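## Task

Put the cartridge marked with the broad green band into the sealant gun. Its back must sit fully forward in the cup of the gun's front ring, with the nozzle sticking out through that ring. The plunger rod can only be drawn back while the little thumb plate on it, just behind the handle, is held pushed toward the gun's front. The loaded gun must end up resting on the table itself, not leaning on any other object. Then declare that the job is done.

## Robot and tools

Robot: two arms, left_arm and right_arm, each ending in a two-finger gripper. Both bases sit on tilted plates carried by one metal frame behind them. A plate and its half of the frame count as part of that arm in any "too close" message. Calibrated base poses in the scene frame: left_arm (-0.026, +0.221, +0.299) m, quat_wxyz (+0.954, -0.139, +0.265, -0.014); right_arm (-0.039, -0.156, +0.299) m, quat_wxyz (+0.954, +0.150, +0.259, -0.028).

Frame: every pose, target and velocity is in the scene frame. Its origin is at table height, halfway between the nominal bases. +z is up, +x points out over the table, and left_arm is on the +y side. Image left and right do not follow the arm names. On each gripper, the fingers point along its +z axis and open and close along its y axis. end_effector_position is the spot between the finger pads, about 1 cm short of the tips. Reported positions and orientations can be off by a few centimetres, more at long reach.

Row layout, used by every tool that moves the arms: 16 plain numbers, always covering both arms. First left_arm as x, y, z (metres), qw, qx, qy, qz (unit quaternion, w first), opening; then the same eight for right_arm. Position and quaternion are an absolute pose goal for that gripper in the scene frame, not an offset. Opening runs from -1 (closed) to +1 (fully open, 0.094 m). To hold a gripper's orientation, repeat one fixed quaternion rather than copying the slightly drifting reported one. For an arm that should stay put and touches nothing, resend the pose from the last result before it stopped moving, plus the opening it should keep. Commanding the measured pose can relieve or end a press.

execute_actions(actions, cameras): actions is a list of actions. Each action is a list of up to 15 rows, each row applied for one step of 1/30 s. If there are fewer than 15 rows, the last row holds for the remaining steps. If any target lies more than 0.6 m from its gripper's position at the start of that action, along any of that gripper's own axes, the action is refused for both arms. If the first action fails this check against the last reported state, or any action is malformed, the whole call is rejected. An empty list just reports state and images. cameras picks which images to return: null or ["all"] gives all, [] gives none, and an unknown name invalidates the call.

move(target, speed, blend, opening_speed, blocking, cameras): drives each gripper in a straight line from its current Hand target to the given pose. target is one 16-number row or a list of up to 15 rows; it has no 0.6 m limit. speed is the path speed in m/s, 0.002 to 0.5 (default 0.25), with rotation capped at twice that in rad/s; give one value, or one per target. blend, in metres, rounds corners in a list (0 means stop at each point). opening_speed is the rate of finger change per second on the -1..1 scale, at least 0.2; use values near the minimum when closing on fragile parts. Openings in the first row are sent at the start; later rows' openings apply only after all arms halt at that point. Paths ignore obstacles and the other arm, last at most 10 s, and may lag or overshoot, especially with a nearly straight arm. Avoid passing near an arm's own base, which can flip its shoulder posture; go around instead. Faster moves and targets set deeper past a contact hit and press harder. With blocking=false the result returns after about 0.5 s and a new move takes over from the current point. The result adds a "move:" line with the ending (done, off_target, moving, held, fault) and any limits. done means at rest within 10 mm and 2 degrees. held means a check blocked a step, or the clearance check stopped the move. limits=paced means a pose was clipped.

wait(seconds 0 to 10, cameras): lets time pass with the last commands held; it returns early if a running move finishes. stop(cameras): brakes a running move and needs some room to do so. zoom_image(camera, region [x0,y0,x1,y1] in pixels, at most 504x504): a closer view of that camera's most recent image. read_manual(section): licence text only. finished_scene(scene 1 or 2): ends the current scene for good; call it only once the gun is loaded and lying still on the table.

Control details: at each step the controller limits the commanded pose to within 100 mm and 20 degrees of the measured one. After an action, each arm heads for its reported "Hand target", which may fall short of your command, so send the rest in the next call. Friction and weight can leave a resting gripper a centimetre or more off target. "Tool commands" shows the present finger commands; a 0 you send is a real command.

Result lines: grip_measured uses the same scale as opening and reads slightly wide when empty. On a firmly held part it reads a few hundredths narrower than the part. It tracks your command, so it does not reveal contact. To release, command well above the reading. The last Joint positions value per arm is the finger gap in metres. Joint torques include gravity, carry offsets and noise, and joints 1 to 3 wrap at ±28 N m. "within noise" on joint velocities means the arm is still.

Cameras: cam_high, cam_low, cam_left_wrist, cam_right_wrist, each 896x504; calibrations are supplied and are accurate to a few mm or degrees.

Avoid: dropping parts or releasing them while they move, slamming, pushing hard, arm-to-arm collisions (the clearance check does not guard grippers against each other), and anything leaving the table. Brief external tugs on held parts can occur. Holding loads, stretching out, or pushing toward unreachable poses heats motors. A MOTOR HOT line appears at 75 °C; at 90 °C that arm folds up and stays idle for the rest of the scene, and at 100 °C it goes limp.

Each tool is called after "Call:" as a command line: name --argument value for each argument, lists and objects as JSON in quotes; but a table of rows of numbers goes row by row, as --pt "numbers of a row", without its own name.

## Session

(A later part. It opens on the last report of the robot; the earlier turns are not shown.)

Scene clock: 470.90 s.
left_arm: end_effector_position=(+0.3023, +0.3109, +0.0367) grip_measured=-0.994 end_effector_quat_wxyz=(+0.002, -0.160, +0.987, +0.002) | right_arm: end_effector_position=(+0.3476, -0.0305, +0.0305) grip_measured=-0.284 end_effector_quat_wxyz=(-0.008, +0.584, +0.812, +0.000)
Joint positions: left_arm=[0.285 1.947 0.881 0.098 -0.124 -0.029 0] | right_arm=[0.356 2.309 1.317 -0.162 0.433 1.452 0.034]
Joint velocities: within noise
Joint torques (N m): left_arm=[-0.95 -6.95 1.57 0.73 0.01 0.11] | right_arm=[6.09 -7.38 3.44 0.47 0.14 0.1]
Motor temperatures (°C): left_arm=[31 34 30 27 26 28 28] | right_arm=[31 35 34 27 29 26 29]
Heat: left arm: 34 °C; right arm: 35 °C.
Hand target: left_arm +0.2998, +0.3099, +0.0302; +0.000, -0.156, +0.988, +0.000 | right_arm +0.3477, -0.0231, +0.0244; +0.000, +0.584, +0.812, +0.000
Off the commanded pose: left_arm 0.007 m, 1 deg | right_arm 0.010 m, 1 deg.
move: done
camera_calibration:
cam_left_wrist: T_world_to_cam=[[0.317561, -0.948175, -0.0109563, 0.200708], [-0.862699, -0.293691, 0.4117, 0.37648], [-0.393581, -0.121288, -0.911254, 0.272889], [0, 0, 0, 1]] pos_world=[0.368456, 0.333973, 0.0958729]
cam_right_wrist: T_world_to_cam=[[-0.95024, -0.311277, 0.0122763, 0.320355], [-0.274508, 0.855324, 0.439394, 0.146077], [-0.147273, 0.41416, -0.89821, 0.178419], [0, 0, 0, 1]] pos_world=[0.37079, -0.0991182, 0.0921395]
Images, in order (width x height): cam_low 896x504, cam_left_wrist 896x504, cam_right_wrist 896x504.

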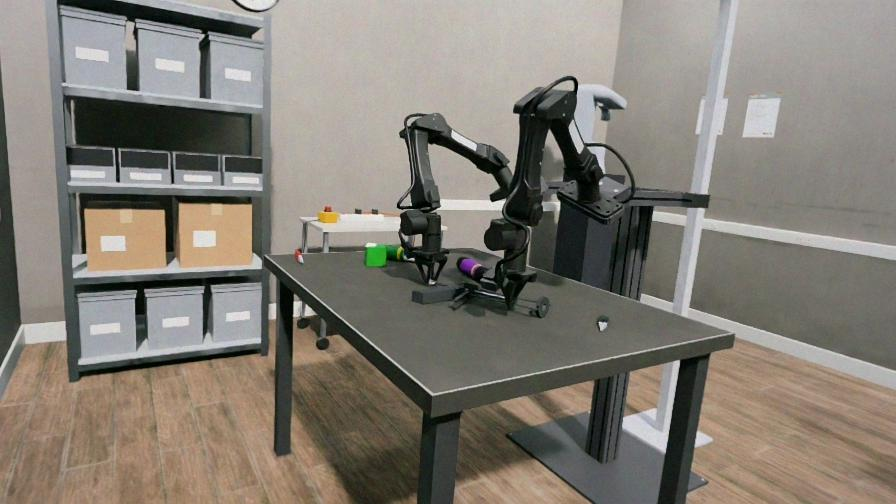

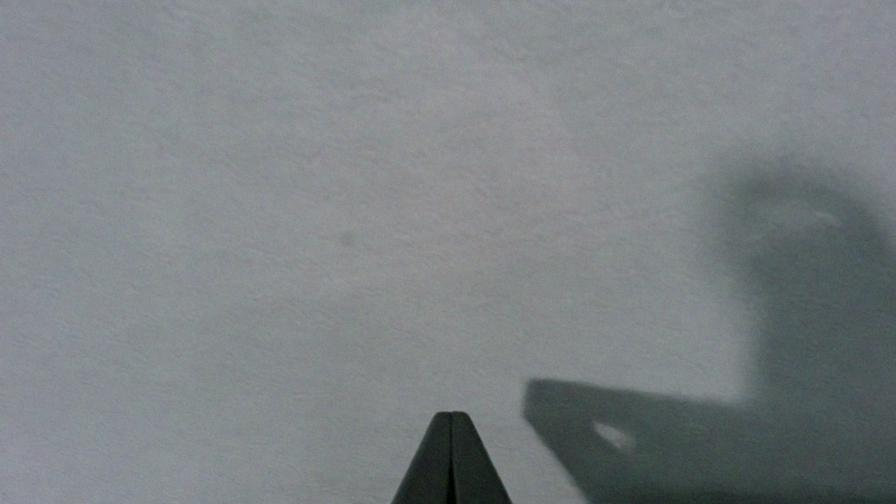

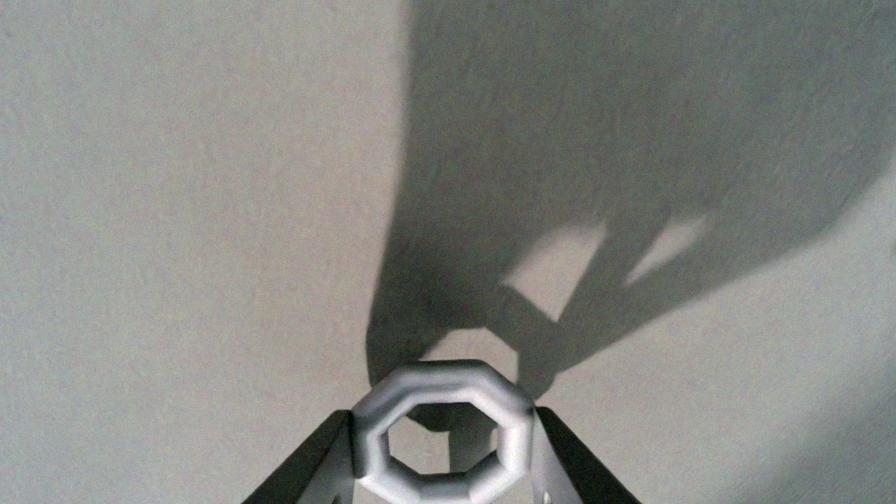

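Call:
move --target '[0.30, 0.31, 0.012, 0, -0.1564, 0.9877, 0, -1, 0.348, -0.023, 0.024, 0, 0.5842, 0.8116, 0, -0.36]' --cameras '["cam_left_wrist"]' --speed 0.03

Call:
move --target '[0.30, 0.31, -0.004, 0, -0.1564, 0.9877, 0, -1, 0.348, -0.023, 0.024, 0, 0.5842, 0.8116, 0, -0.36]' --cameras '["cam_left_wrist"]' --speed 0.03

Scene clock: 477.70 s.
left_arm: end_effector_position=(+0.3036, +0.3111, +0.0198) grip_measured=-0.994 end_effector_quat_wxyz=(+0.004, -0.160, +0.987, +0.002) | right_arm: end_effector_position=(+0.3476, -0.0305, +0.0305) grip_measured=-0.284 end_effector_quat_wxyz=(-0.008, +0.584, +0.812, +0.000)
Joint positions: left_arm=[0.291 2.017 0.914 0.139 -0.12 -0.024 0] | right_arm=[0.356 2.309 1.317 -0.162 0.433 1.452 0.034]
Joint velocities: within noise
Joint torques (N m): left_arm=[-0.81 -6.72 1.43 0.75 0.03 0.08] | right_arm=[6.09 -7.42 3.41 0.46 0.13 0.14]
Motor temperatures (°C): left_arm=[30 34 30 27 26 28 28] | right_arm=[31 35 34 27 29 26 29]
Heat: left arm: 34 °C; right arm: 35 °C.
Hand target: left_arm +0.2999, +0.3099, +0.0123; +0.000, -0.156, +0.988, +0.000 | right_arm +0.3477, -0.0231, +0.0244; +0.000, +0.584, +0.812, +0.000
Off the commanded pose: left_arm 0.009 m, 1 deg | right_arm 0.010 m, 1 deg.
move: done
camera_calibration:
cam_left_wrist: T_world_to_cam=[[0.317342, -0.948255, -0.0103168, 0.200363], [-0.863956, -0.293582, 0.409134, 0.385018], [-0.390992, -0.120922, -0.912416, 0.257053], [0, 0, 0, 1]] pos_world=[0.36956, 0.334113, 0.0790823]
Images, in order (width x height): cam_left_wrist 896x504.

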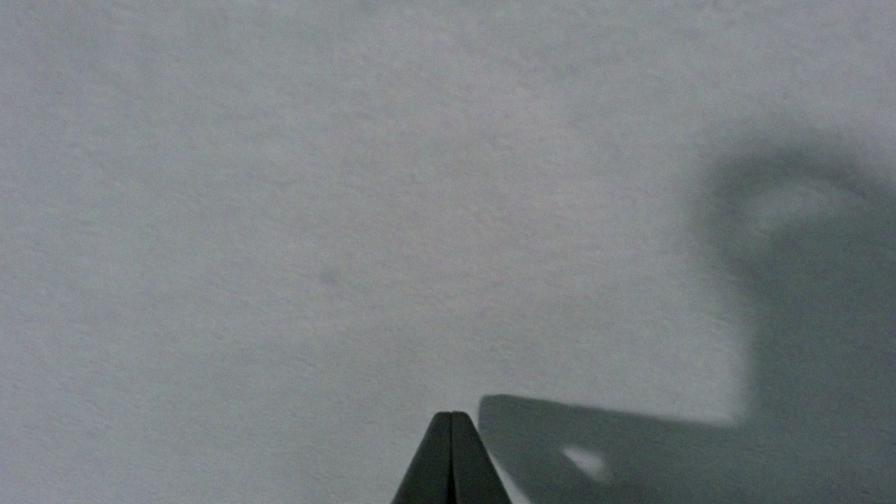

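Scene clock: 478.47 s.
left_arm: end_effector_position=(+0.3034, +0.3112, +0.0080) grip_measured=-0.994 end_effector_quat_wxyz=(+0.003, -0.160, +0.987, +0.002) | right_arm: end_effector_position=(+0.3476, -0.0305, +0.0305) grip_measured=-0.284 end_effector_quat_wxyz=(-0.008, +0.584, +0.812, +0.000)
Joint positions: left_arm=[0.295 2.065 0.94 0.159 -0.118 -0.02 0] | right_arm=[0.356 2.309 1.317 -0.162 0.433 1.452 0.034]
Joint velocities: within noise
Joint torques (N m): left_arm=[-0.73 -5.55 2 0.86 0.05 0.08] | right_arm=[5.97 -7.35 3.43 0.45 0.15 0.11]
Motor temperatures (°C): left_arm=[30 34 30 27 26 28 28] | right_arm=[31 35 34 27 29 26 29]
Heat: left arm: 34 °C; right arm: 35 °C.
Hand target: left_arm +0.2997, +0.3100, -0.0033; +0.000, -0.157, +0.988, +0.000 | right_arm +0.3477, -0.0231, +0.0244; +0.000, +0.584, +0.812, +0.000
Off the commanded pose: left_arm 0.013 m, 1 deg | right_arm 0.010 m, 1 deg.
move: off_target (left_arm)
camera_calibration:
cam_left_wrist: T_world_to_cam=[[0.317062, -0.948343, -0.0108593, 0.200523], [-0.862923, -0.293216, 0.411568, 0.389307], [-0.393492, -0.121122, -0.911314, 0.247101], [0, 0, 0, 1]] pos_world=[0.369596, 0.334245, 0.067138]
Images, in order (width x height): cam_left_wrist 896x504.

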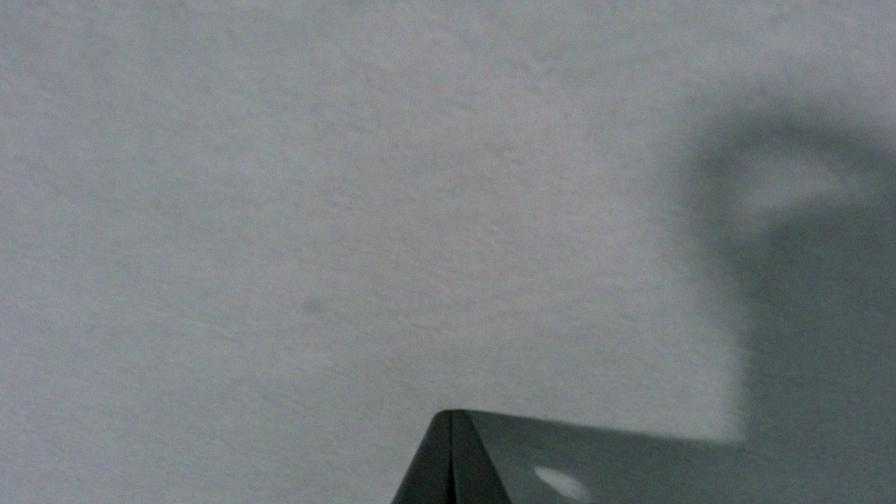

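Call:
move --pt "0.30 0.31 0.10 0 -0.1564 0.9877 0 0.5 0.348 -0.026 0.024 0 0.5842 0.8116 0 -0.36" --pt "0.268 0.078 0.10 -0.0136 -0.1558 0.9839 0.0861 0.5 0.348 -0.026 0.024 0 0.5842 0.8116 0 -0.36" --pt "0.268 0.078 0.052 -0.0136 -0.1558 0.9839 0.0861 0.5 0.348 -0.026 0.024 0 0.5842 0.8116 0 -0.36" --cameras '["cam_right_wrist","cam_left_wrist","cam_low"]' --speed 0.15

Scene clock: 516.90 s.
left_arm: end_effector_position=(+0.2836, +0.0997, +0.1024) grip_measured=+0.498 end_effector_quat_wxyz=(+0.004, -0.148, +0.988, +0.046) | right_arm: end_effector_position=(+0.3476, -0.0305, +0.0305) grip_measured=-0.284 end_effector_quat_wxyz=(-0.008, +0.584, +0.812, +0.000)
Joint positions: left_arm=[-0.457 1.995 0.928 -0.168 -0.566 -0.711 0.07] | right_arm=[0.356 2.309 1.317 -0.162 0.433 1.452 0.034]
Joint velocities: within noise
Joint torques (N m): left_arm=[-4.4 -8.61 1.62 0.42 -0.12 0.01] | right_arm=[5.44 -7.79 2.82 0.51 0.11 0.04]
Motor temperatures (°C): left_arm=[30 33 30 27 26 28 27] | right_arm=[31 36 34 27 29 26 30]
Heat: left arm: 33 °C; right arm: 36 °C.
Hand target: left_arm +0.2830, +0.1024, +0.1030; +0.005, -0.146, +0.988, +0.049 | right_arm +0.3478, -0.0261, +0.0243; +0.000, +0.584, +0.812, +0.000
Off the commanded pose: left_arm 0.057 m, 5 deg | right_arm 0.008 m, 1 deg.
move: held (left_arm; a check stopped the path); path passed 1 of 3 targets; limits=held
pose unreachable (left arm): on one or more control steps of this call, first in action 0 (counted from 0), this arm could not follow its commanded pose, so it was not sent that pose on those steps. It may still have moved: this result reports where it is.
cause: moving toward the commanded pose would bring a part of the arm too close to another arm (this arm's wrist (the part past joint 4) and the right arm's wrist (the part past joint 4), at the place that arm is still heading or pushing toward).
camera_calibration:
cam_left_wrist: T_world_to_cam=[[0.292922, -0.951324, -0.0958084, 0.0231249], [-0.865991, -0.306444, 0.395161, 0.275127], [-0.405286, -0.032782, -0.913602, 0.294481], [0, 0, 0, 1]] pos_world=[0.350833, 0.115964, 0.162534]
cam_right_wrist: T_world_to_cam=[[-0.95024, -0.311277, 0.0122763, 0.320355], [-0.274508, 0.855324, 0.439394, 0.146077], [-0.147273, 0.41416, -0.89821, 0.178419], [0, 0, 0, 1]] pos_world=[0.37079, -0.0991182, 0.0921395]
Images, in order (width x height): cam_low 896x504, cam_left_wrist 896x504, cam_right_wrist 896x504.

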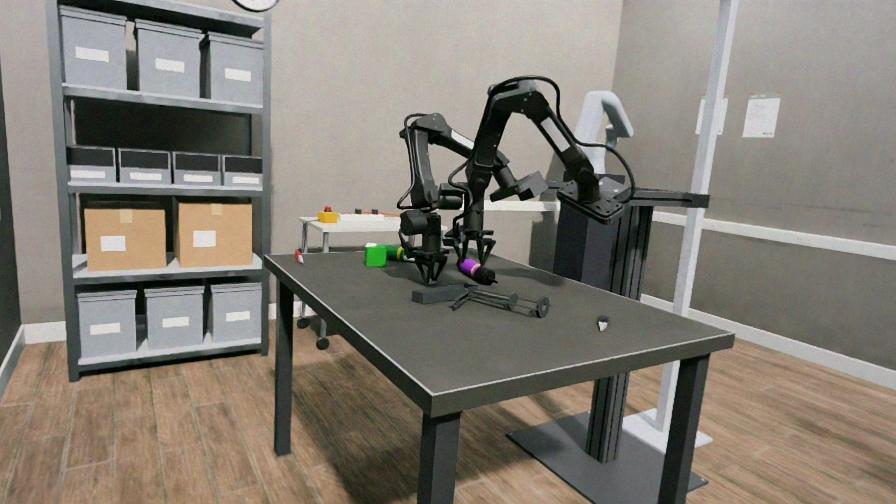

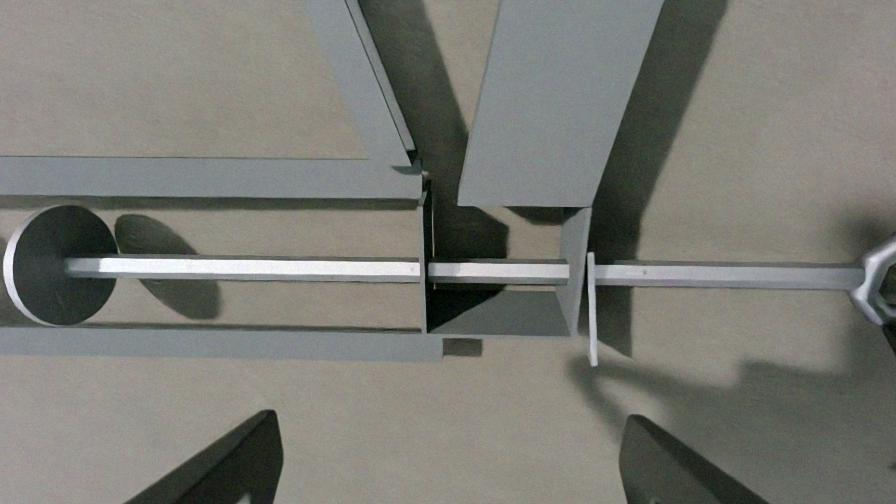

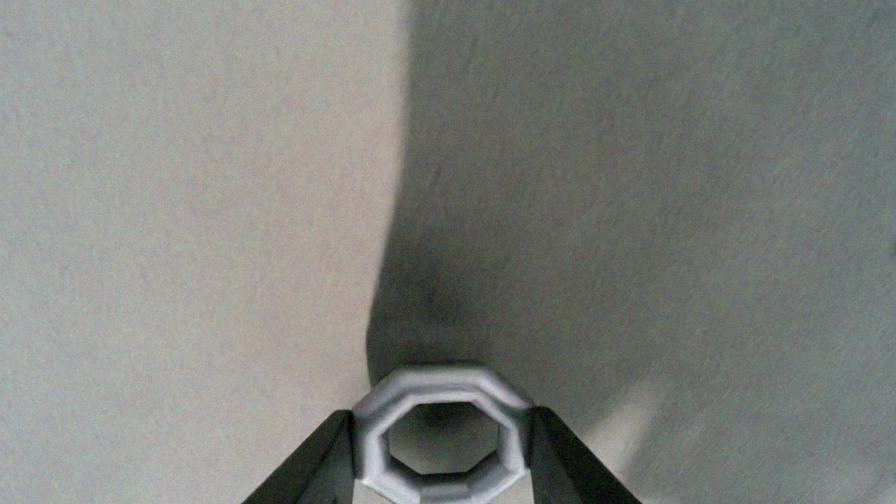

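Call:
move --pt "0.285 0.120 0.11 0 -0.1564 0.9877 0 0.5 0.348 -0.026 0.024 0 0.5842 0.8116 0 0.1" --pt "0.285 0.120 0.11 0 -0.1564 0.9877 0 0.5 0.348 -0.026 0.035 -0.1059 0.5792 0.8046 0.0762 0.1" --cameras '["cam_right_wrist","cam_left_wrist"]' --speed 0.15

Scene clock: 541.60 s.
left_arm: end_effector_position=(+0.2810, +0.1191, +0.1064) grip_measured=+0.498 end_effector_quat_wxyz=(-0.008, -0.156, +0.988, +0.005) | right_arm: end_effector_position=(+0.3367, -0.0234, +0.0249) grip_measured=+0.098 end_effector_quat_wxyz=(-0.110, +0.578, +0.806, +0.067)
Joint positions: left_arm=[-0.372 1.898 0.839 -0.112 -0.453 -0.626 0.07] | right_arm=[0.27 2.299 1.317 -0.199 0.159 1.381 0.052]
Joint velocities: within noise
Joint torques (N m): left_arm=[-3.7 -9.65 0.99 0.63 -0.01 0.1] | right_arm=[4.3 -12.25 2.43 -0.06 -0.26 -0.04]
Motor temperatures (°C): left_arm=[30 35 30 27 26 28 27] | right_arm=[31 37 34 27 29 26 30]
Heat: left arm: 35 °C; right arm: 37 °C.
Hand target: left_arm +0.2850, +0.1200, +0.1099; +0.000, -0.156, +0.988, +0.000 | right_arm +0.3479, -0.0260, +0.0348; -0.106, +0.579, +0.805, +0.076
Off the commanded pose: left_arm 0.006 m, 1 deg | right_arm 0.015 m, 1 deg.
move: off_target (right_arm)
camera_calibration:
cam_left_wrist: T_world_to_cam=[[0.308275, -0.951075, -0.0205872, 0.0303504], [-0.855884, -0.286737, 0.4304, 0.268357], [-0.415246, -0.115061, -0.902403, 0.309063], [0, 0, 0, 1]] pos_world=[0.348663, 0.141375, 0.164023]
cam_right_wrist: T_world_to_cam=[[-0.948464, -0.315895, 0.0250215, 0.31123], [-0.226337, 0.730596, 0.644205, 0.115191], [-0.221782, 0.605342, -0.764443, 0.195058], [0, 0, 0, 1]] pos_world=[0.364523, -0.103919, 0.0671164]
Images, in order (width x height): cam_left_wrist 896x504, cam_right_wrist 896x504.

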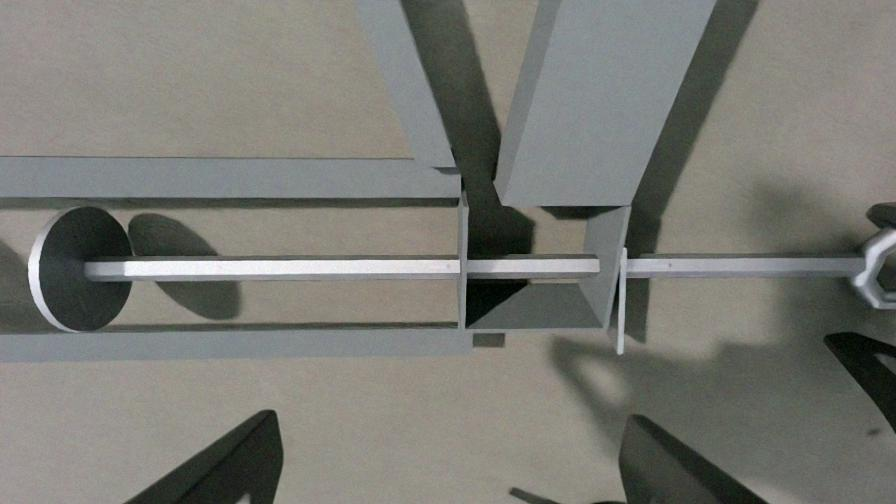

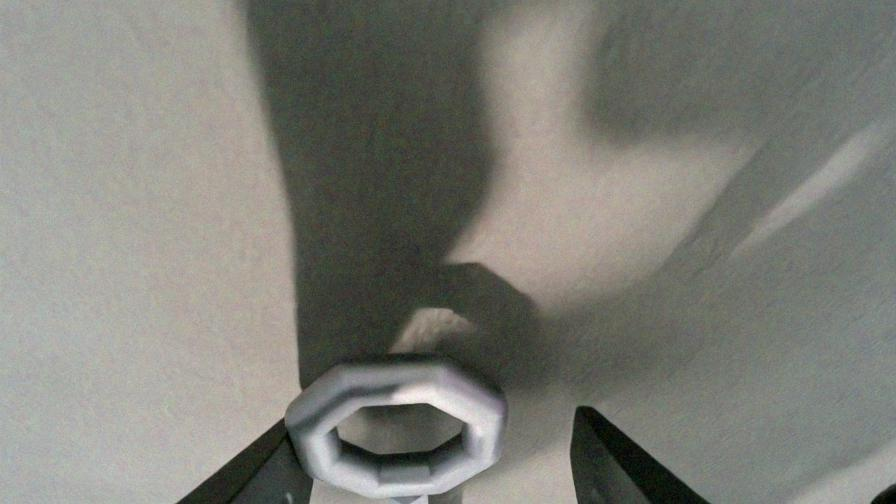

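Call:
move --target '[0.285, 0.120, 0.11, 0, -0.1564, 0.9877, 0, 0.5, 0.352, -0.026, 0.055, -0.1059,0.5792,0.8046,0.0762, 0.1]' --cameras '["cam_right_wrist"]' --speed 0.15

Scene clock: 547.70 s.
left_arm: end_effector_position=(+0.2811, +0.1190, +0.1064) grip_measured=+0.498 end_effector_quat_wxyz=(-0.008, -0.156, +0.988, +0.005) | right_arm: end_effector_position=(+0.3469, -0.0301, +0.0435) grip_measured=+0.098 end_effector_quat_wxyz=(-0.108, +0.581, +0.804, +0.069)
Joint positions: left_arm=[-0.372 1.898 0.839 -0.111 -0.453 -0.626 0.07] | right_arm=[0.27 2.239 1.317 -0.252 0.158 1.386 0.052]
Joint velocities: within noise
Joint torques (N m): left_arm=[-3.78 -9.59 0.92 0.59 -0.01 0.08] | right_arm=[5.76 -12.12 1.78 0.07 -0.17 0.07]
Motor temperatures (°C): left_arm=[30 35 30 27 26 28 27] | right_arm=[31 39 34 27 29 26 29]
Heat: left arm: 35 °C; right arm: 39 °C.
Hand target: left_arm +0.2850, +0.1200, +0.1099; +0.000, -0.157, +0.988, +0.000 | right_arm +0.3520, -0.0260, +0.0546; -0.106, +0.579, +0.805, +0.076
Off the commanded pose: left_arm 0.005 m, 1 deg | right_arm 0.013 m, 1 deg.
move: off_target (right_arm)
camera_calibration:
cam_right_wrist: T_world_to_cam=[[-0.950938, -0.308735, 0.019976, 0.319596], [-0.224019, 0.731661, 0.643807, 0.109701], [-0.213381, 0.607746, -0.764927, 0.212781], [0, 0, 0, 1]] pos_world=[0.373895, -0.110911, 0.0857515]
Images, in order (width x height): cam_right_wrist 896x504.

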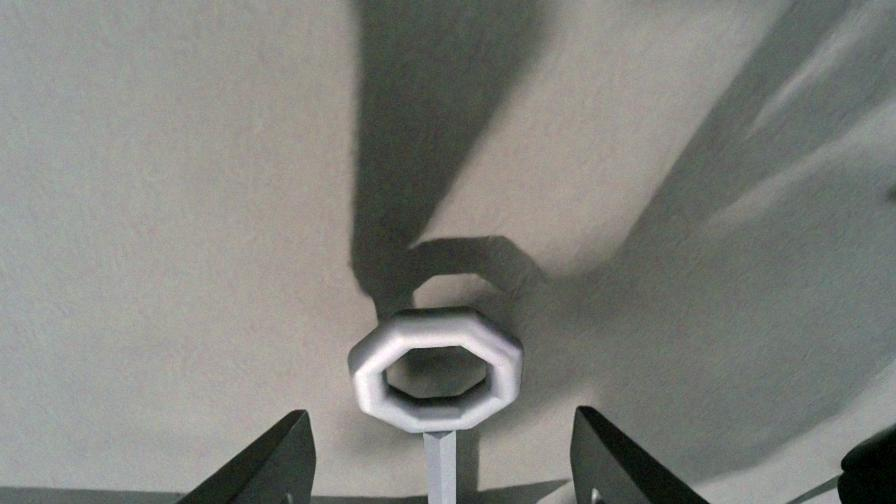

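Call:
move --pt "0.285 0.120 0.11 0 -0.1564 0.9877 0 0.5 0.355 -0.030 0.042 -0.1059 0.5792 0.8046 0.0762 -0.1" --pt "0.285 0.120 0.11 0 -0.1564 0.9877 0 0.5 0.355 -0.030 0.042 -0.1059 0.5792 0.8046 0.0762 -0.34" --cameras '["cam_right_wrist"]' --speed 0.15 --opening_speed 0.4

Scene clock: 557.00 s.
left_arm: end_effector_position=(+0.2812, +0.1189, +0.1063) grip_measured=+0.498 end_effector_quat_wxyz=(-0.008, -0.156, +0.988, +0.005) | right_arm: end_effector_position=(+0.3531, -0.0295, +0.0448) grip_measured=-0.338 end_effector_quat_wxyz=(-0.104, +0.579, +0.805, +0.074)
Joint positions: left_arm=[-0.372 1.898 0.839 -0.111 -0.453 -0.626 0.07] | right_arm=[0.27 2.239 1.331 -0.253 0.155 1.377 0.031]
Joint velocities: within noise
Joint torques (N m): left_arm=[-3.78 -9.61 1.05 0.65 -0.02 0.09] | right_arm=[4.03 -9.25 3.22 0.13 -0.23 -0.04]
Motor temperatures (°C): left_arm=[30 35 29 27 26 28 27] | right_arm=[31 38 34 27 29 26 29]
Heat: left arm: 35 °C; right arm: 38 °C.
Hand target: left_arm +0.2850, +0.1200, +0.1099; +0.000, -0.157, +0.988, +0.000 | right_arm +0.3549, -0.0301, +0.0420; -0.106, +0.579, +0.805, +0.076
Off the commanded pose: left_arm 0.005 m, 1 deg | right_arm 0.003 m, 0 deg.
move: done
camera_calibration:
cam_right_wrist: T_world_to_cam=[[-0.950064, -0.311998, 0.00601817, 0.325885], [-0.235021, 0.728082, 0.643943, 0.11361], [-0.20529, 0.610372, -0.76505, 0.211921], [0, 0, 0, 1]] pos_world=[0.379817, -0.110393, 0.0870105]
Images, in order (width x height): cam_right_wrist 896x504.

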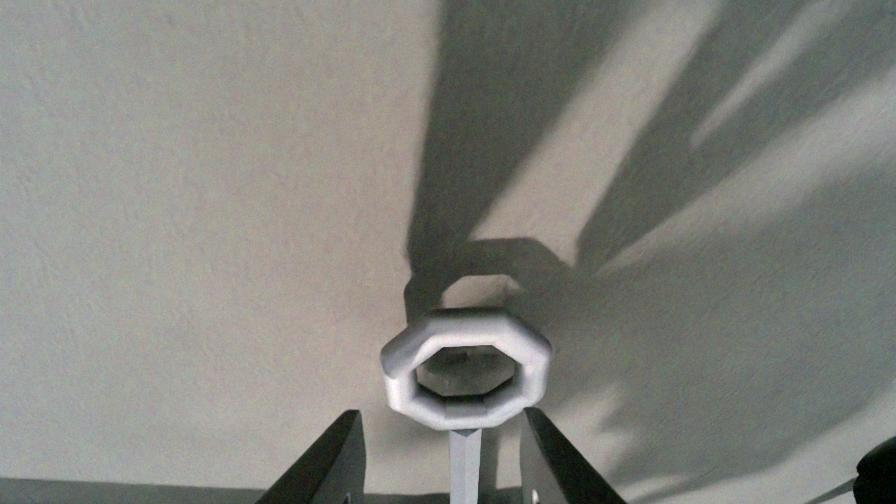

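Call:
move --pt "0.285 0.120 0.11 0 -0.1564 0.9877 0 0.5 0.351 -0.030 0.042 -0.1059 0.5792 0.8046 0.0762 0.1" --pt "0.285 0.120 0.11 0 -0.1564 0.9877 0 0.5 0.350 -0.033 0.025 -0.1059 0.5792 0.8046 0.0762 0.1" --cameras '["cam_right_wrist"]' --speed 0.15

Scene clock: 565.80 s.
left_arm: end_effector_position=(+0.2812, +0.1189, +0.1063) grip_measured=+0.498 end_effector_quat_wxyz=(-0.008, -0.156, +0.988, +0.005) | right_arm: end_effector_position=(+0.3520, -0.0354, +0.0316) grip_measured=+0.098 end_effector_quat_wxyz=(-0.102, +0.581, +0.804, +0.076)
Joint positions: left_arm=[-0.372 1.898 0.839 -0.111 -0.453 -0.626 0.07] | right_arm=[0.245 2.268 1.331 -0.214 0.147 1.357 0.052]
Joint velocities: within noise
Joint torques (N m): left_arm=[-3.74 -9.66 1.06 0.64 -0.01 0.11] | right_arm=[4.21 -8.28 3.11 0.23 -0.23 -0.02]
Motor temperatures (°C): left_arm=[30 35 29 27 26 28 27] | right_arm=[31 37 34 27 28 26 28]
Heat: left arm: 35 °C; right arm: 37 °C.
Hand target: left_arm +0.2850, +0.1201, +0.1099; +0.000, -0.156, +0.988, +0.000 | right_arm +0.3498, -0.0331, +0.0252; -0.106, +0.579, +0.805, +0.076
Off the commanded pose: left_arm 0.005 m, 1 deg | right_arm 0.007 m, 1 deg.
move: done
camera_calibration:
cam_right_wrist: T_world_to_cam=[[-0.951887, -0.306446, 0.00139379, 0.324099], [-0.234154, 0.730252, 0.641798, 0.125994], [-0.197694, 0.610593, -0.766873, 0.202589], [0, 0, 0, 1]] pos_world=[0.378058, -0.116388, 0.0740454]
Images, in order (width x height): cam_right_wrist 896x504.

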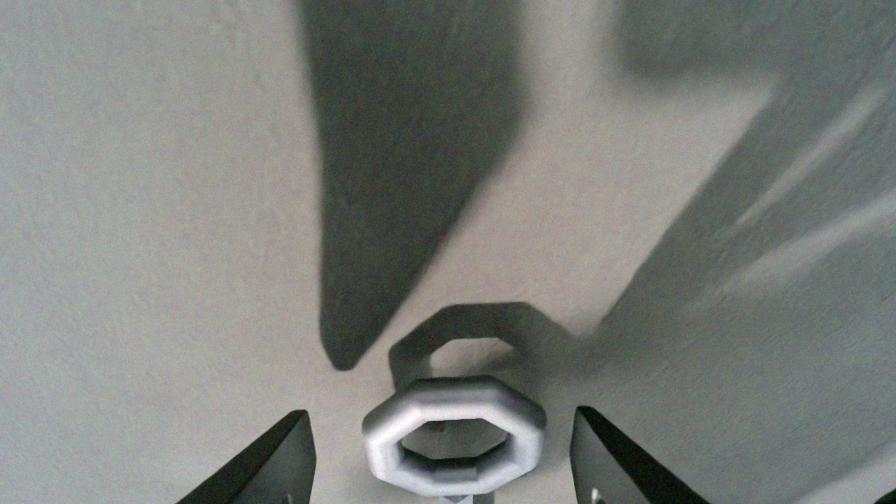

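Call:
move --target '[0.285, 0.120, 0.11, 0, -0.1564, 0.9877, 0, 0.5, 0.349, -0.034, 0.025, -0.1059,0.5792,0.8046,0.0762, -0.36]' --cameras '["cam_right_wrist"]' --speed 0.15 --opening_speed 0.5

Scene clock: 570.73 s.
left_arm: end_effector_position=(+0.2813, +0.1189, +0.1063) grip_measured=+0.498 end_effector_quat_wxyz=(-0.008, -0.156, +0.988, +0.005) | right_arm: end_effector_position=(+0.3530, -0.0350, +0.0316) grip_measured=-0.357 end_effector_quat_wxyz=(-0.101, +0.581, +0.804, +0.078)
Joint positions: left_arm=[-0.372 1.898 0.839 -0.111 -0.453 -0.626 0.07] | right_arm=[0.245 2.268 1.331 -0.21 0.146 1.355 0.03]
Joint velocities: within noise
Joint torques (N m): left_arm=[-3.7 -9.54 1.11 0.62 -0.04 0.11] | right_arm=[4.01 -8.53 2.48 0.23 -0.23 -0.06]
Motor temperatures (°C): left_arm=[30 35 29 27 26 28 27] | right_arm=[31 36 34 27 28 26 28]
Heat: left arm: 35 °C; right arm: 36 °C.
Hand target: left_arm +0.2850, +0.1200, +0.1099; +0.000, -0.156, +0.988, +0.000 | right_arm +0.3488, -0.0340, +0.0252; -0.106, +0.579, +0.805, +0.076
Off the commanded pose: left_arm 0.005 m, 1 deg | right_arm 0.008 m, 1 deg.
move: done
camera_calibration:
cam_right_wrist: T_world_to_cam=[[-0.951836, -0.306591, -0.00316811, 0.325289], [-0.236929, 0.728928, 0.642284, 0.126861], [-0.194609, 0.6121, -0.76646, 0.20152], [0, 0, 0, 1]] pos_world=[0.378897, -0.116092, 0.0740072]
Images, in order (width x height): cam_right_wrist 896x504.

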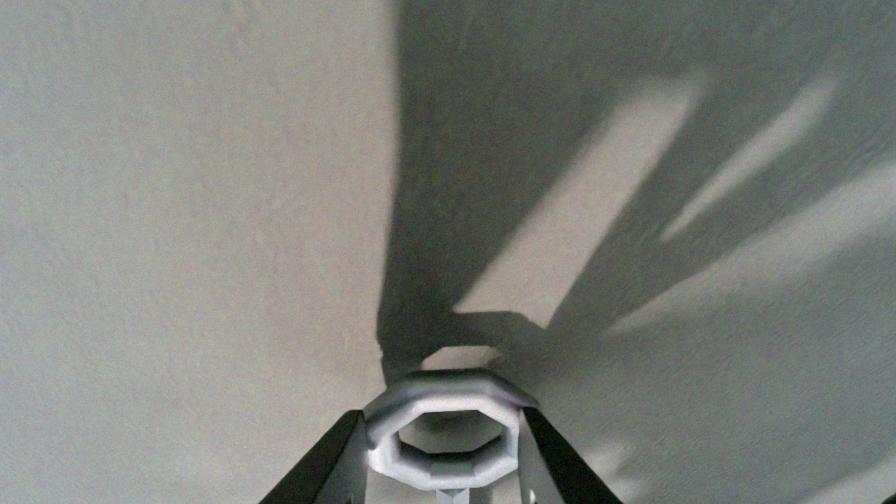

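Call:
move --pt "0.272 0.079 0.10 -0.011 -0.156 0.9853 0.0689 0.5 0.349 -0.034 0.025 -0.1059 0.5792 0.8046 0.0762 -0.45" --pt "0.272 0.079 0.056 -0.011 -0.156 0.9853 0.0689 0.5 0.349 -0.034 0.025 -0.1059 0.5792 0.8046 0.0762 -0.45" --cameras '["cam_right_wrist","cam_left_wrist"]' --speed 0.15 --opening_speed 0.5

Scene clock: 585.50 s.
left_arm: end_effector_position=(+0.2745, +0.0811, +0.0624) grip_measured=+0.498 end_effector_quat_wxyz=(-0.009, -0.161, +0.985, +0.068) | right_arm: end_effector_position=(+0.3535, -0.0349, +0.0316) grip_measured=-0.447 end_effector_quat_wxyz=(-0.100, +0.581, +0.804, +0.078)
Joint positions: left_arm=[-0.466 2.194 1.04 -0.145 -0.591 -0.779 0.07] | right_arm=[0.245 2.268 1.331 -0.208 0.145 1.355 0.026]
Joint velocities: within noise
Joint torques (N m): left_arm=[-4.93 -6.43 2.15 0.44 -0.04 0.09] | right_arm=[3.95 -8.47 2.45 0.2 -0.24 -0.04]
Motor temperatures (°C): left_arm=[30 35 29 27 26 28 27] | right_arm=[31 35 34 27 28 26 28]
Heat: left arm: 35 °C; right arm: 35 °C.
Hand target: left_arm +0.2719, +0.0791, +0.0562; -0.011, -0.156, +0.985, +0.069 | right_arm +0.3488, -0.0340, +0.0252; -0.106, +0.579, +0.805, +0.076
Off the commanded pose: left_arm 0.007 m, 1 deg | right_arm 0.008 m, 1 deg.
move: done
camera_calibration:
cam_left_wrist: T_world_to_cam=[[0.316352, -0.937573, -0.144492, -0.000285391], [-0.843763, -0.347709, 0.408854, 0.273757], [-0.433572, -0.0074244, -0.901088, 0.258588], [0, 0, 0, 1]] pos_world=[0.343193, 0.0968402, 0.121043]
cam_right_wrist: T_world_to_cam=[[-0.951946, -0.306224, -0.00505781, 0.325875], [-0.237808, 0.728656, 0.642267, 0.127189], [-0.192992, 0.612607, -0.766464, 0.200981], [0, 0, 0, 1]] pos_world=[0.37925, -0.116009, 0.0740031]
Images, in order (width x height): cam_left_wrist 896x504, cam_right_wrist 896x504.

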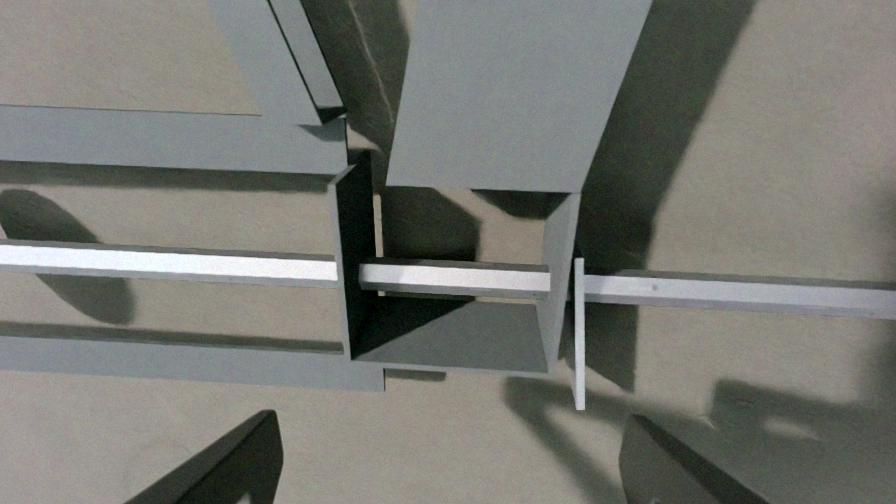

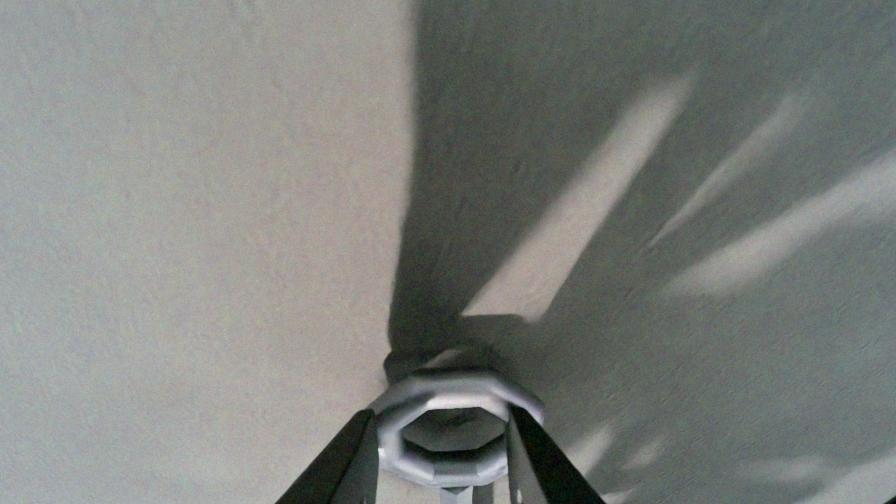

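Call:
move --pt "0.272 0.079 0.056 -0.011 -0.156 0.9853 0.0689 0.5 0.349 -0.034 0.025 -0.1059 0.5792 0.8046 0.0762 0.1" --pt "0.274 0.080 0.028 -0.011 -0.156 0.9853 0.0689 0.5 0.3445 -0.0115 0.021 -0.1059 0.5792 0.8046 0.0762 0.1" --cameras '["cam_right_wrist","cam_left_wrist"]' --speed 0.08

Scene clock: 602.03 s.
left_arm: end_effector_position=(+0.2779, +0.0813, +0.0353) grip_measured=+0.498 end_effector_quat_wxyz=(-0.008, -0.161, +0.985, +0.068) | right_arm: end_effector_position=(+0.3474, -0.0195, +0.0253) grip_measured=+0.098 end_effector_quat_wxyz=(-0.106, +0.583, +0.802, +0.079)
Joint positions: left_arm=[-0.426 2.283 1.085 -0.072 -0.58 -0.733 0.07] | right_arm=[0.271 2.306 1.342 -0.192 0.146 1.386 0.052]
Joint velocities: within noise
Joint torques (N m): left_arm=[-5.03 -6.63 1.83 0.53 -0.08 0.07] | right_arm=[5.87 -8.23 2.99 0.22 -0.09 0.08]
Motor temperatures (°C): left_arm=[30 34 29 27 26 28 27] | right_arm=[31 34 34 27 28 26 28]
Heat: left arm: 34 °C; right arm: 34 °C.
Hand target: left_arm +0.2740, +0.0800, +0.0283; -0.011, -0.156, +0.985, +0.069 | right_arm +0.3444, -0.0116, +0.0213; -0.106, +0.579, +0.805, +0.076
Off the commanded pose: left_arm 0.008 m, 1 deg | right_arm 0.009 m, 1 deg.
move: done
camera_calibration:
cam_left_wrist: T_world_to_cam=[[0.316892, -0.93767, -0.142671, -0.00525919], [-0.844719, -0.347424, 0.407121, 0.288104], [-0.431312, -0.00849681, -0.902163, 0.235083], [0, 0, 0, 1]] pos_world=[0.346428, 0.0971604, 0.0940393]
cam_right_wrist: T_world_to_cam=[[-0.953491, -0.301416, 0.00167, 0.325209], [-0.227871, 0.724445, 0.65058, 0.114775], [-0.197305, 0.619942, -0.759436, 0.186984], [0, 0, 0, 1]] pos_world=[0.373131, -0.101044, 0.0667884]
Images, in order (width x height): cam_left_wrist 896x504, cam_right_wrist 896x504.

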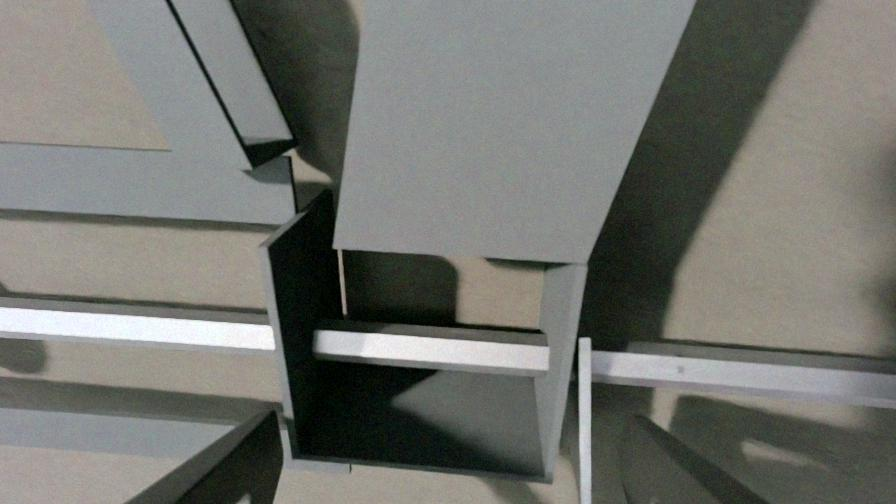

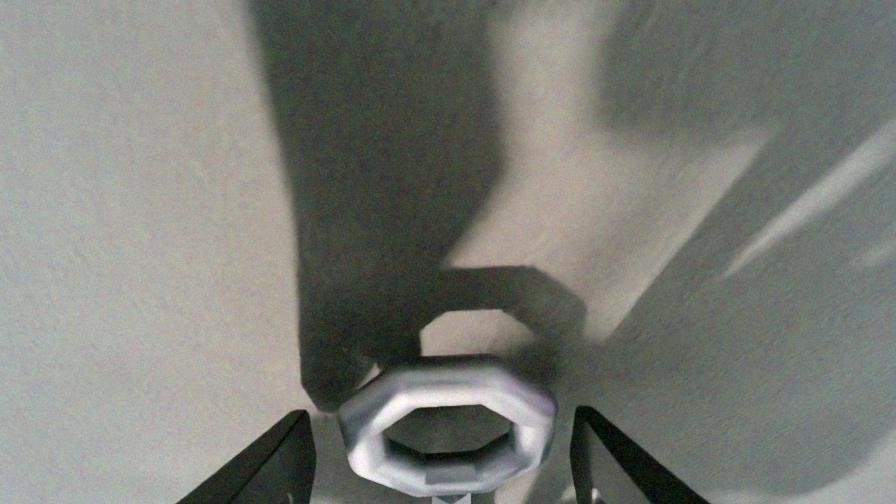

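Call:
move --pt "0.2726 0.0840 0.028 -0.011 -0.156 0.9853 0.0689 0.65 0.3416 -0.003 0.021 -0.1059 0.5792 0.8046 0.0762 0.1" --pt "0.2726 0.0840 0.0215 -0.011 -0.156 0.9853 0.0689 0.65 0.3416 -0.003 0.021 -0.1059 0.5792 0.8046 0.0762 0.1" --cameras '["cam_right_wrist","cam_left_wrist"]' --speed 0.08

Scene clock: 613.10 s.
left_arm: end_effector_position=(+0.2792, +0.0837, +0.0296) grip_measured=+0.648 end_effector_quat_wxyz=(-0.006, -0.162, +0.985, +0.066) | right_arm: end_effector_position=(+0.3452, -0.0123, +0.0250) grip_measured=+0.098 end_effector_quat_wxyz=(-0.106, +0.584, +0.801, +0.079)
Joint positions: left_arm=[-0.412 2.295 1.085 -0.044 -0.574 -0.714 0.077] | right_arm=[0.287 2.316 1.342 -0.184 0.153 1.405 0.052]
Joint velocities: within noise
Joint torques (N m): left_arm=[-4.89 -6.45 1.09 0.51 -0.07 0.07] | right_arm=[6.31 -8.05 2.96 0.22 -0.04 0.06]
Motor temperatures (°C): left_arm=[30 34 29 27 26 28 27] | right_arm=[31 34 34 27 28 26 28]
Heat: left arm: 34 °C; right arm: 34 °C.
Hand target: left_arm +0.2726, +0.0842, +0.0219; -0.011, -0.156, +0.985, +0.069 | right_arm +0.3414, -0.0032, +0.0213; -0.106, +0.579, +0.805, +0.076
Off the commanded pose: left_arm 0.010 m, 1 deg | right_arm 0.011 m, 1 deg.
move: off_target (right_arm)
camera_calibration:
cam_left_wrist: T_world_to_cam=[[0.318433, -0.937844, -0.138017, -0.00481111], [-0.846332, -0.346852, 0.404247, 0.292892], [-0.426992, -0.0119178, -0.904177, 0.229692], [0, 0, 0, 1]] pos_world=[0.347493, 0.0998157, 0.0886174]
cam_right_wrist: T_world_to_cam=[[-0.954475, -0.298284, 0.00192937, 0.325638], [-0.225478, 0.725709, 0.650004, 0.108446], [-0.195286, 0.619978, -0.759928, 0.181189], [0, 0, 0, 1]] pos_world=[0.37065, -0.0939004, 0.0665721]
Images, in order (width x height): cam_left_wrist 896x504, cam_right_wrist 896x504.

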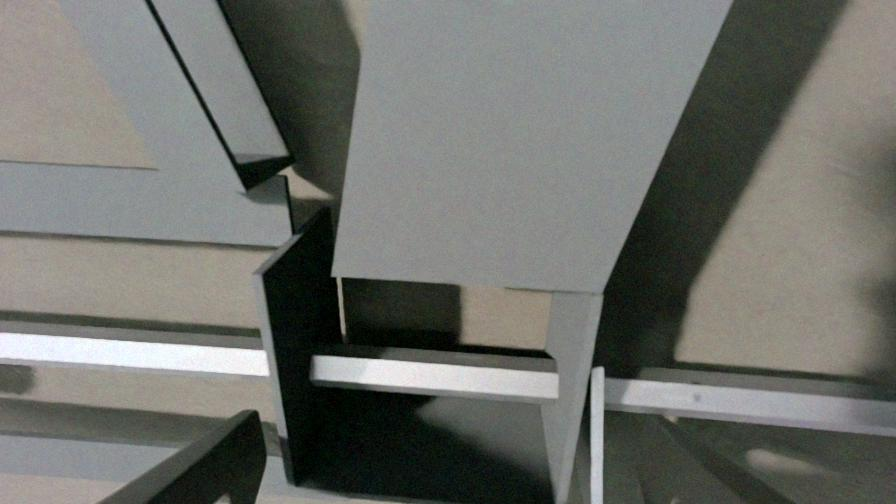

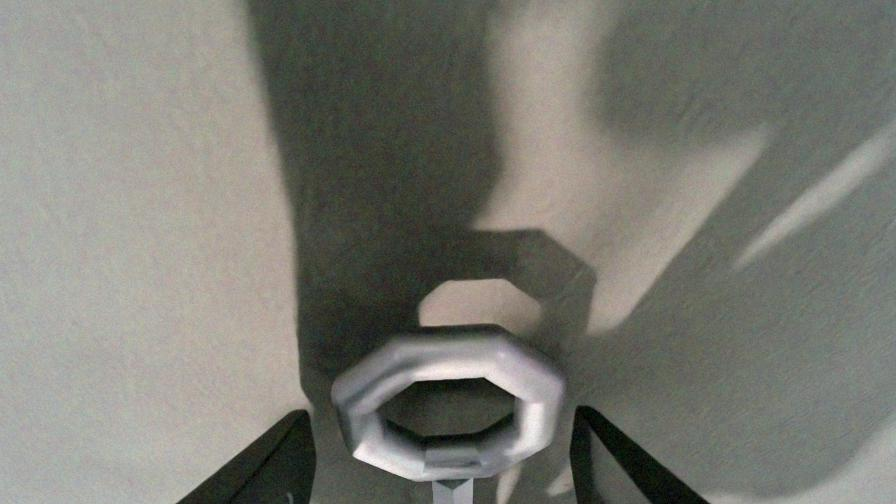

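Call:
move --pt "0.2726 0.0840 0.0215 -0.011 -0.156 0.9853 0.0689 0.3 0.3400 0.0035 0.021 -0.1059 0.5792 0.8046 0.0762 0.1" --pt "0.2726 0.0840 0.0215 -0.011 -0.156 0.9853 0.0689 0.1 0.3400 0.0035 0.021 -0.1059 0.5792 0.8046 0.0762 -0.2" --cameras '["cam_right_wrist","cam_left_wrist"]' --speed 0.08 --opening_speed 0.3

Call:
zoom_image --camera "cam_left_wrist" --region '[500, 300, 700, 504]'

Scene clock: 626.47 s.
left_arm: end_effector_position=(+0.2800, +0.0847, +0.0294) grip_measured=+0.157 end_effector_quat_wxyz=(-0.005, -0.161, +0.985, +0.067) | right_arm: end_effector_position=(+0.3419, -0.0063, +0.0244) grip_measured=-0.198 end_effector_quat_wxyz=(-0.107, +0.584, +0.801, +0.077)
Joint positions: left_arm=[-0.41 2.295 1.085 -0.042 -0.578 -0.711 0.054] | right_arm=[0.301 2.325 1.342 -0.18 0.159 1.418 0.038]
Joint velocities: within noise
Joint torques (N m): left_arm=[-4.9 -6.49 1.02 0.51 -0.06 0.04] | right_arm=[6.32 -7.99 3.32 0.22 -0.06 0.07]
Motor temperatures (°C): left_arm=[30 34 29 27 26 28 27] | right_arm=[31 36 34 27 28 26 28]
Heat: left arm: 34 °C; right arm: 36 °C.
Hand target: left_arm +0.2726, +0.0841, +0.0219; -0.011, -0.156, +0.985, +0.069 | right_arm +0.3398, +0.0033, +0.0212; -0.106, +0.579, +0.805, +0.076
Off the commanded pose: left_arm 0.011 m, 1 deg | right_arm 0.011 m, 1 deg.
move: off_target (left_arm, right_arm); target 2's new opening was sent with left_arm's hand 0.011 m and 1 deg from that target
camera_calibration:
cam_left_wrist: T_world_to_cam=[[0.317823, -0.937725, -0.140216, -0.00394981], [-0.847657, -0.347271, 0.401098, 0.294454], [-0.424813, -0.00862285, -0.90524, 0.228991], [0, 0, 0, 1]] pos_world=[0.348129, 0.100526, 0.088633]
cam_right_wrist: T_world_to_cam=[[-0.954285, -0.298844, 0.00564921, 0.324156], [-0.223611, 0.726333, 0.649953, 0.103137], [-0.198338, 0.618977, -0.759954, 0.177394], [0, 0, 0, 1]] pos_world=[0.367584, -0.0878431, 0.0659459]
Images, in order (width x height): cam_left_wrist 896x504, cam_right_wrist 896x504.

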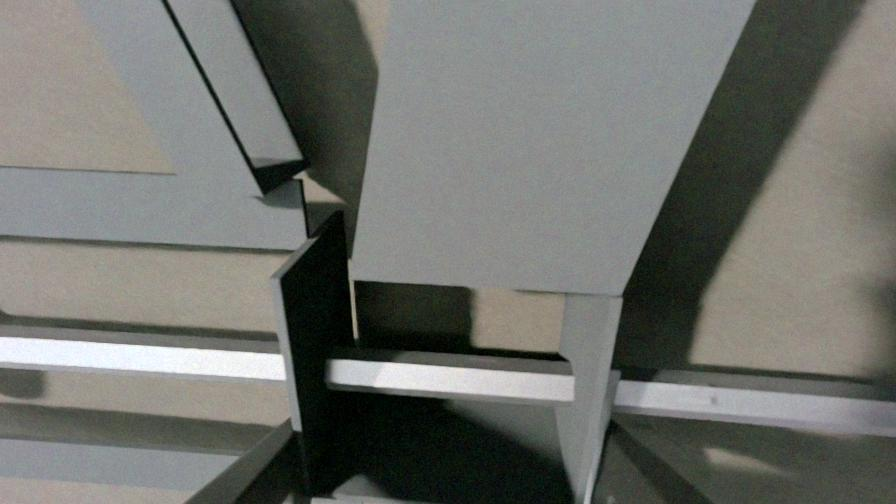

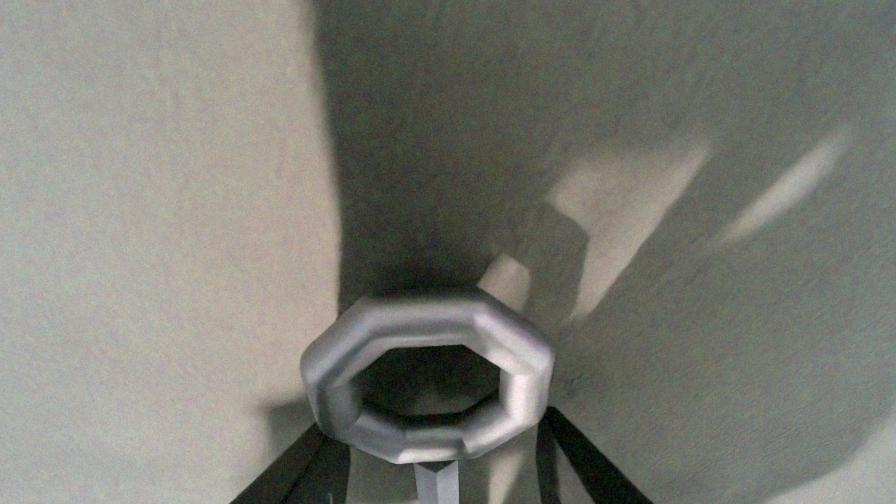

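Scaled by 2.471.

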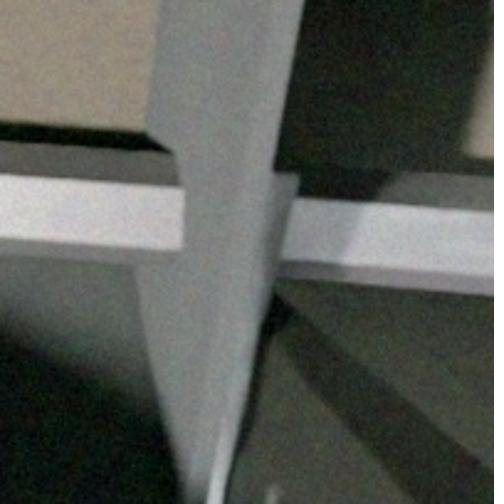

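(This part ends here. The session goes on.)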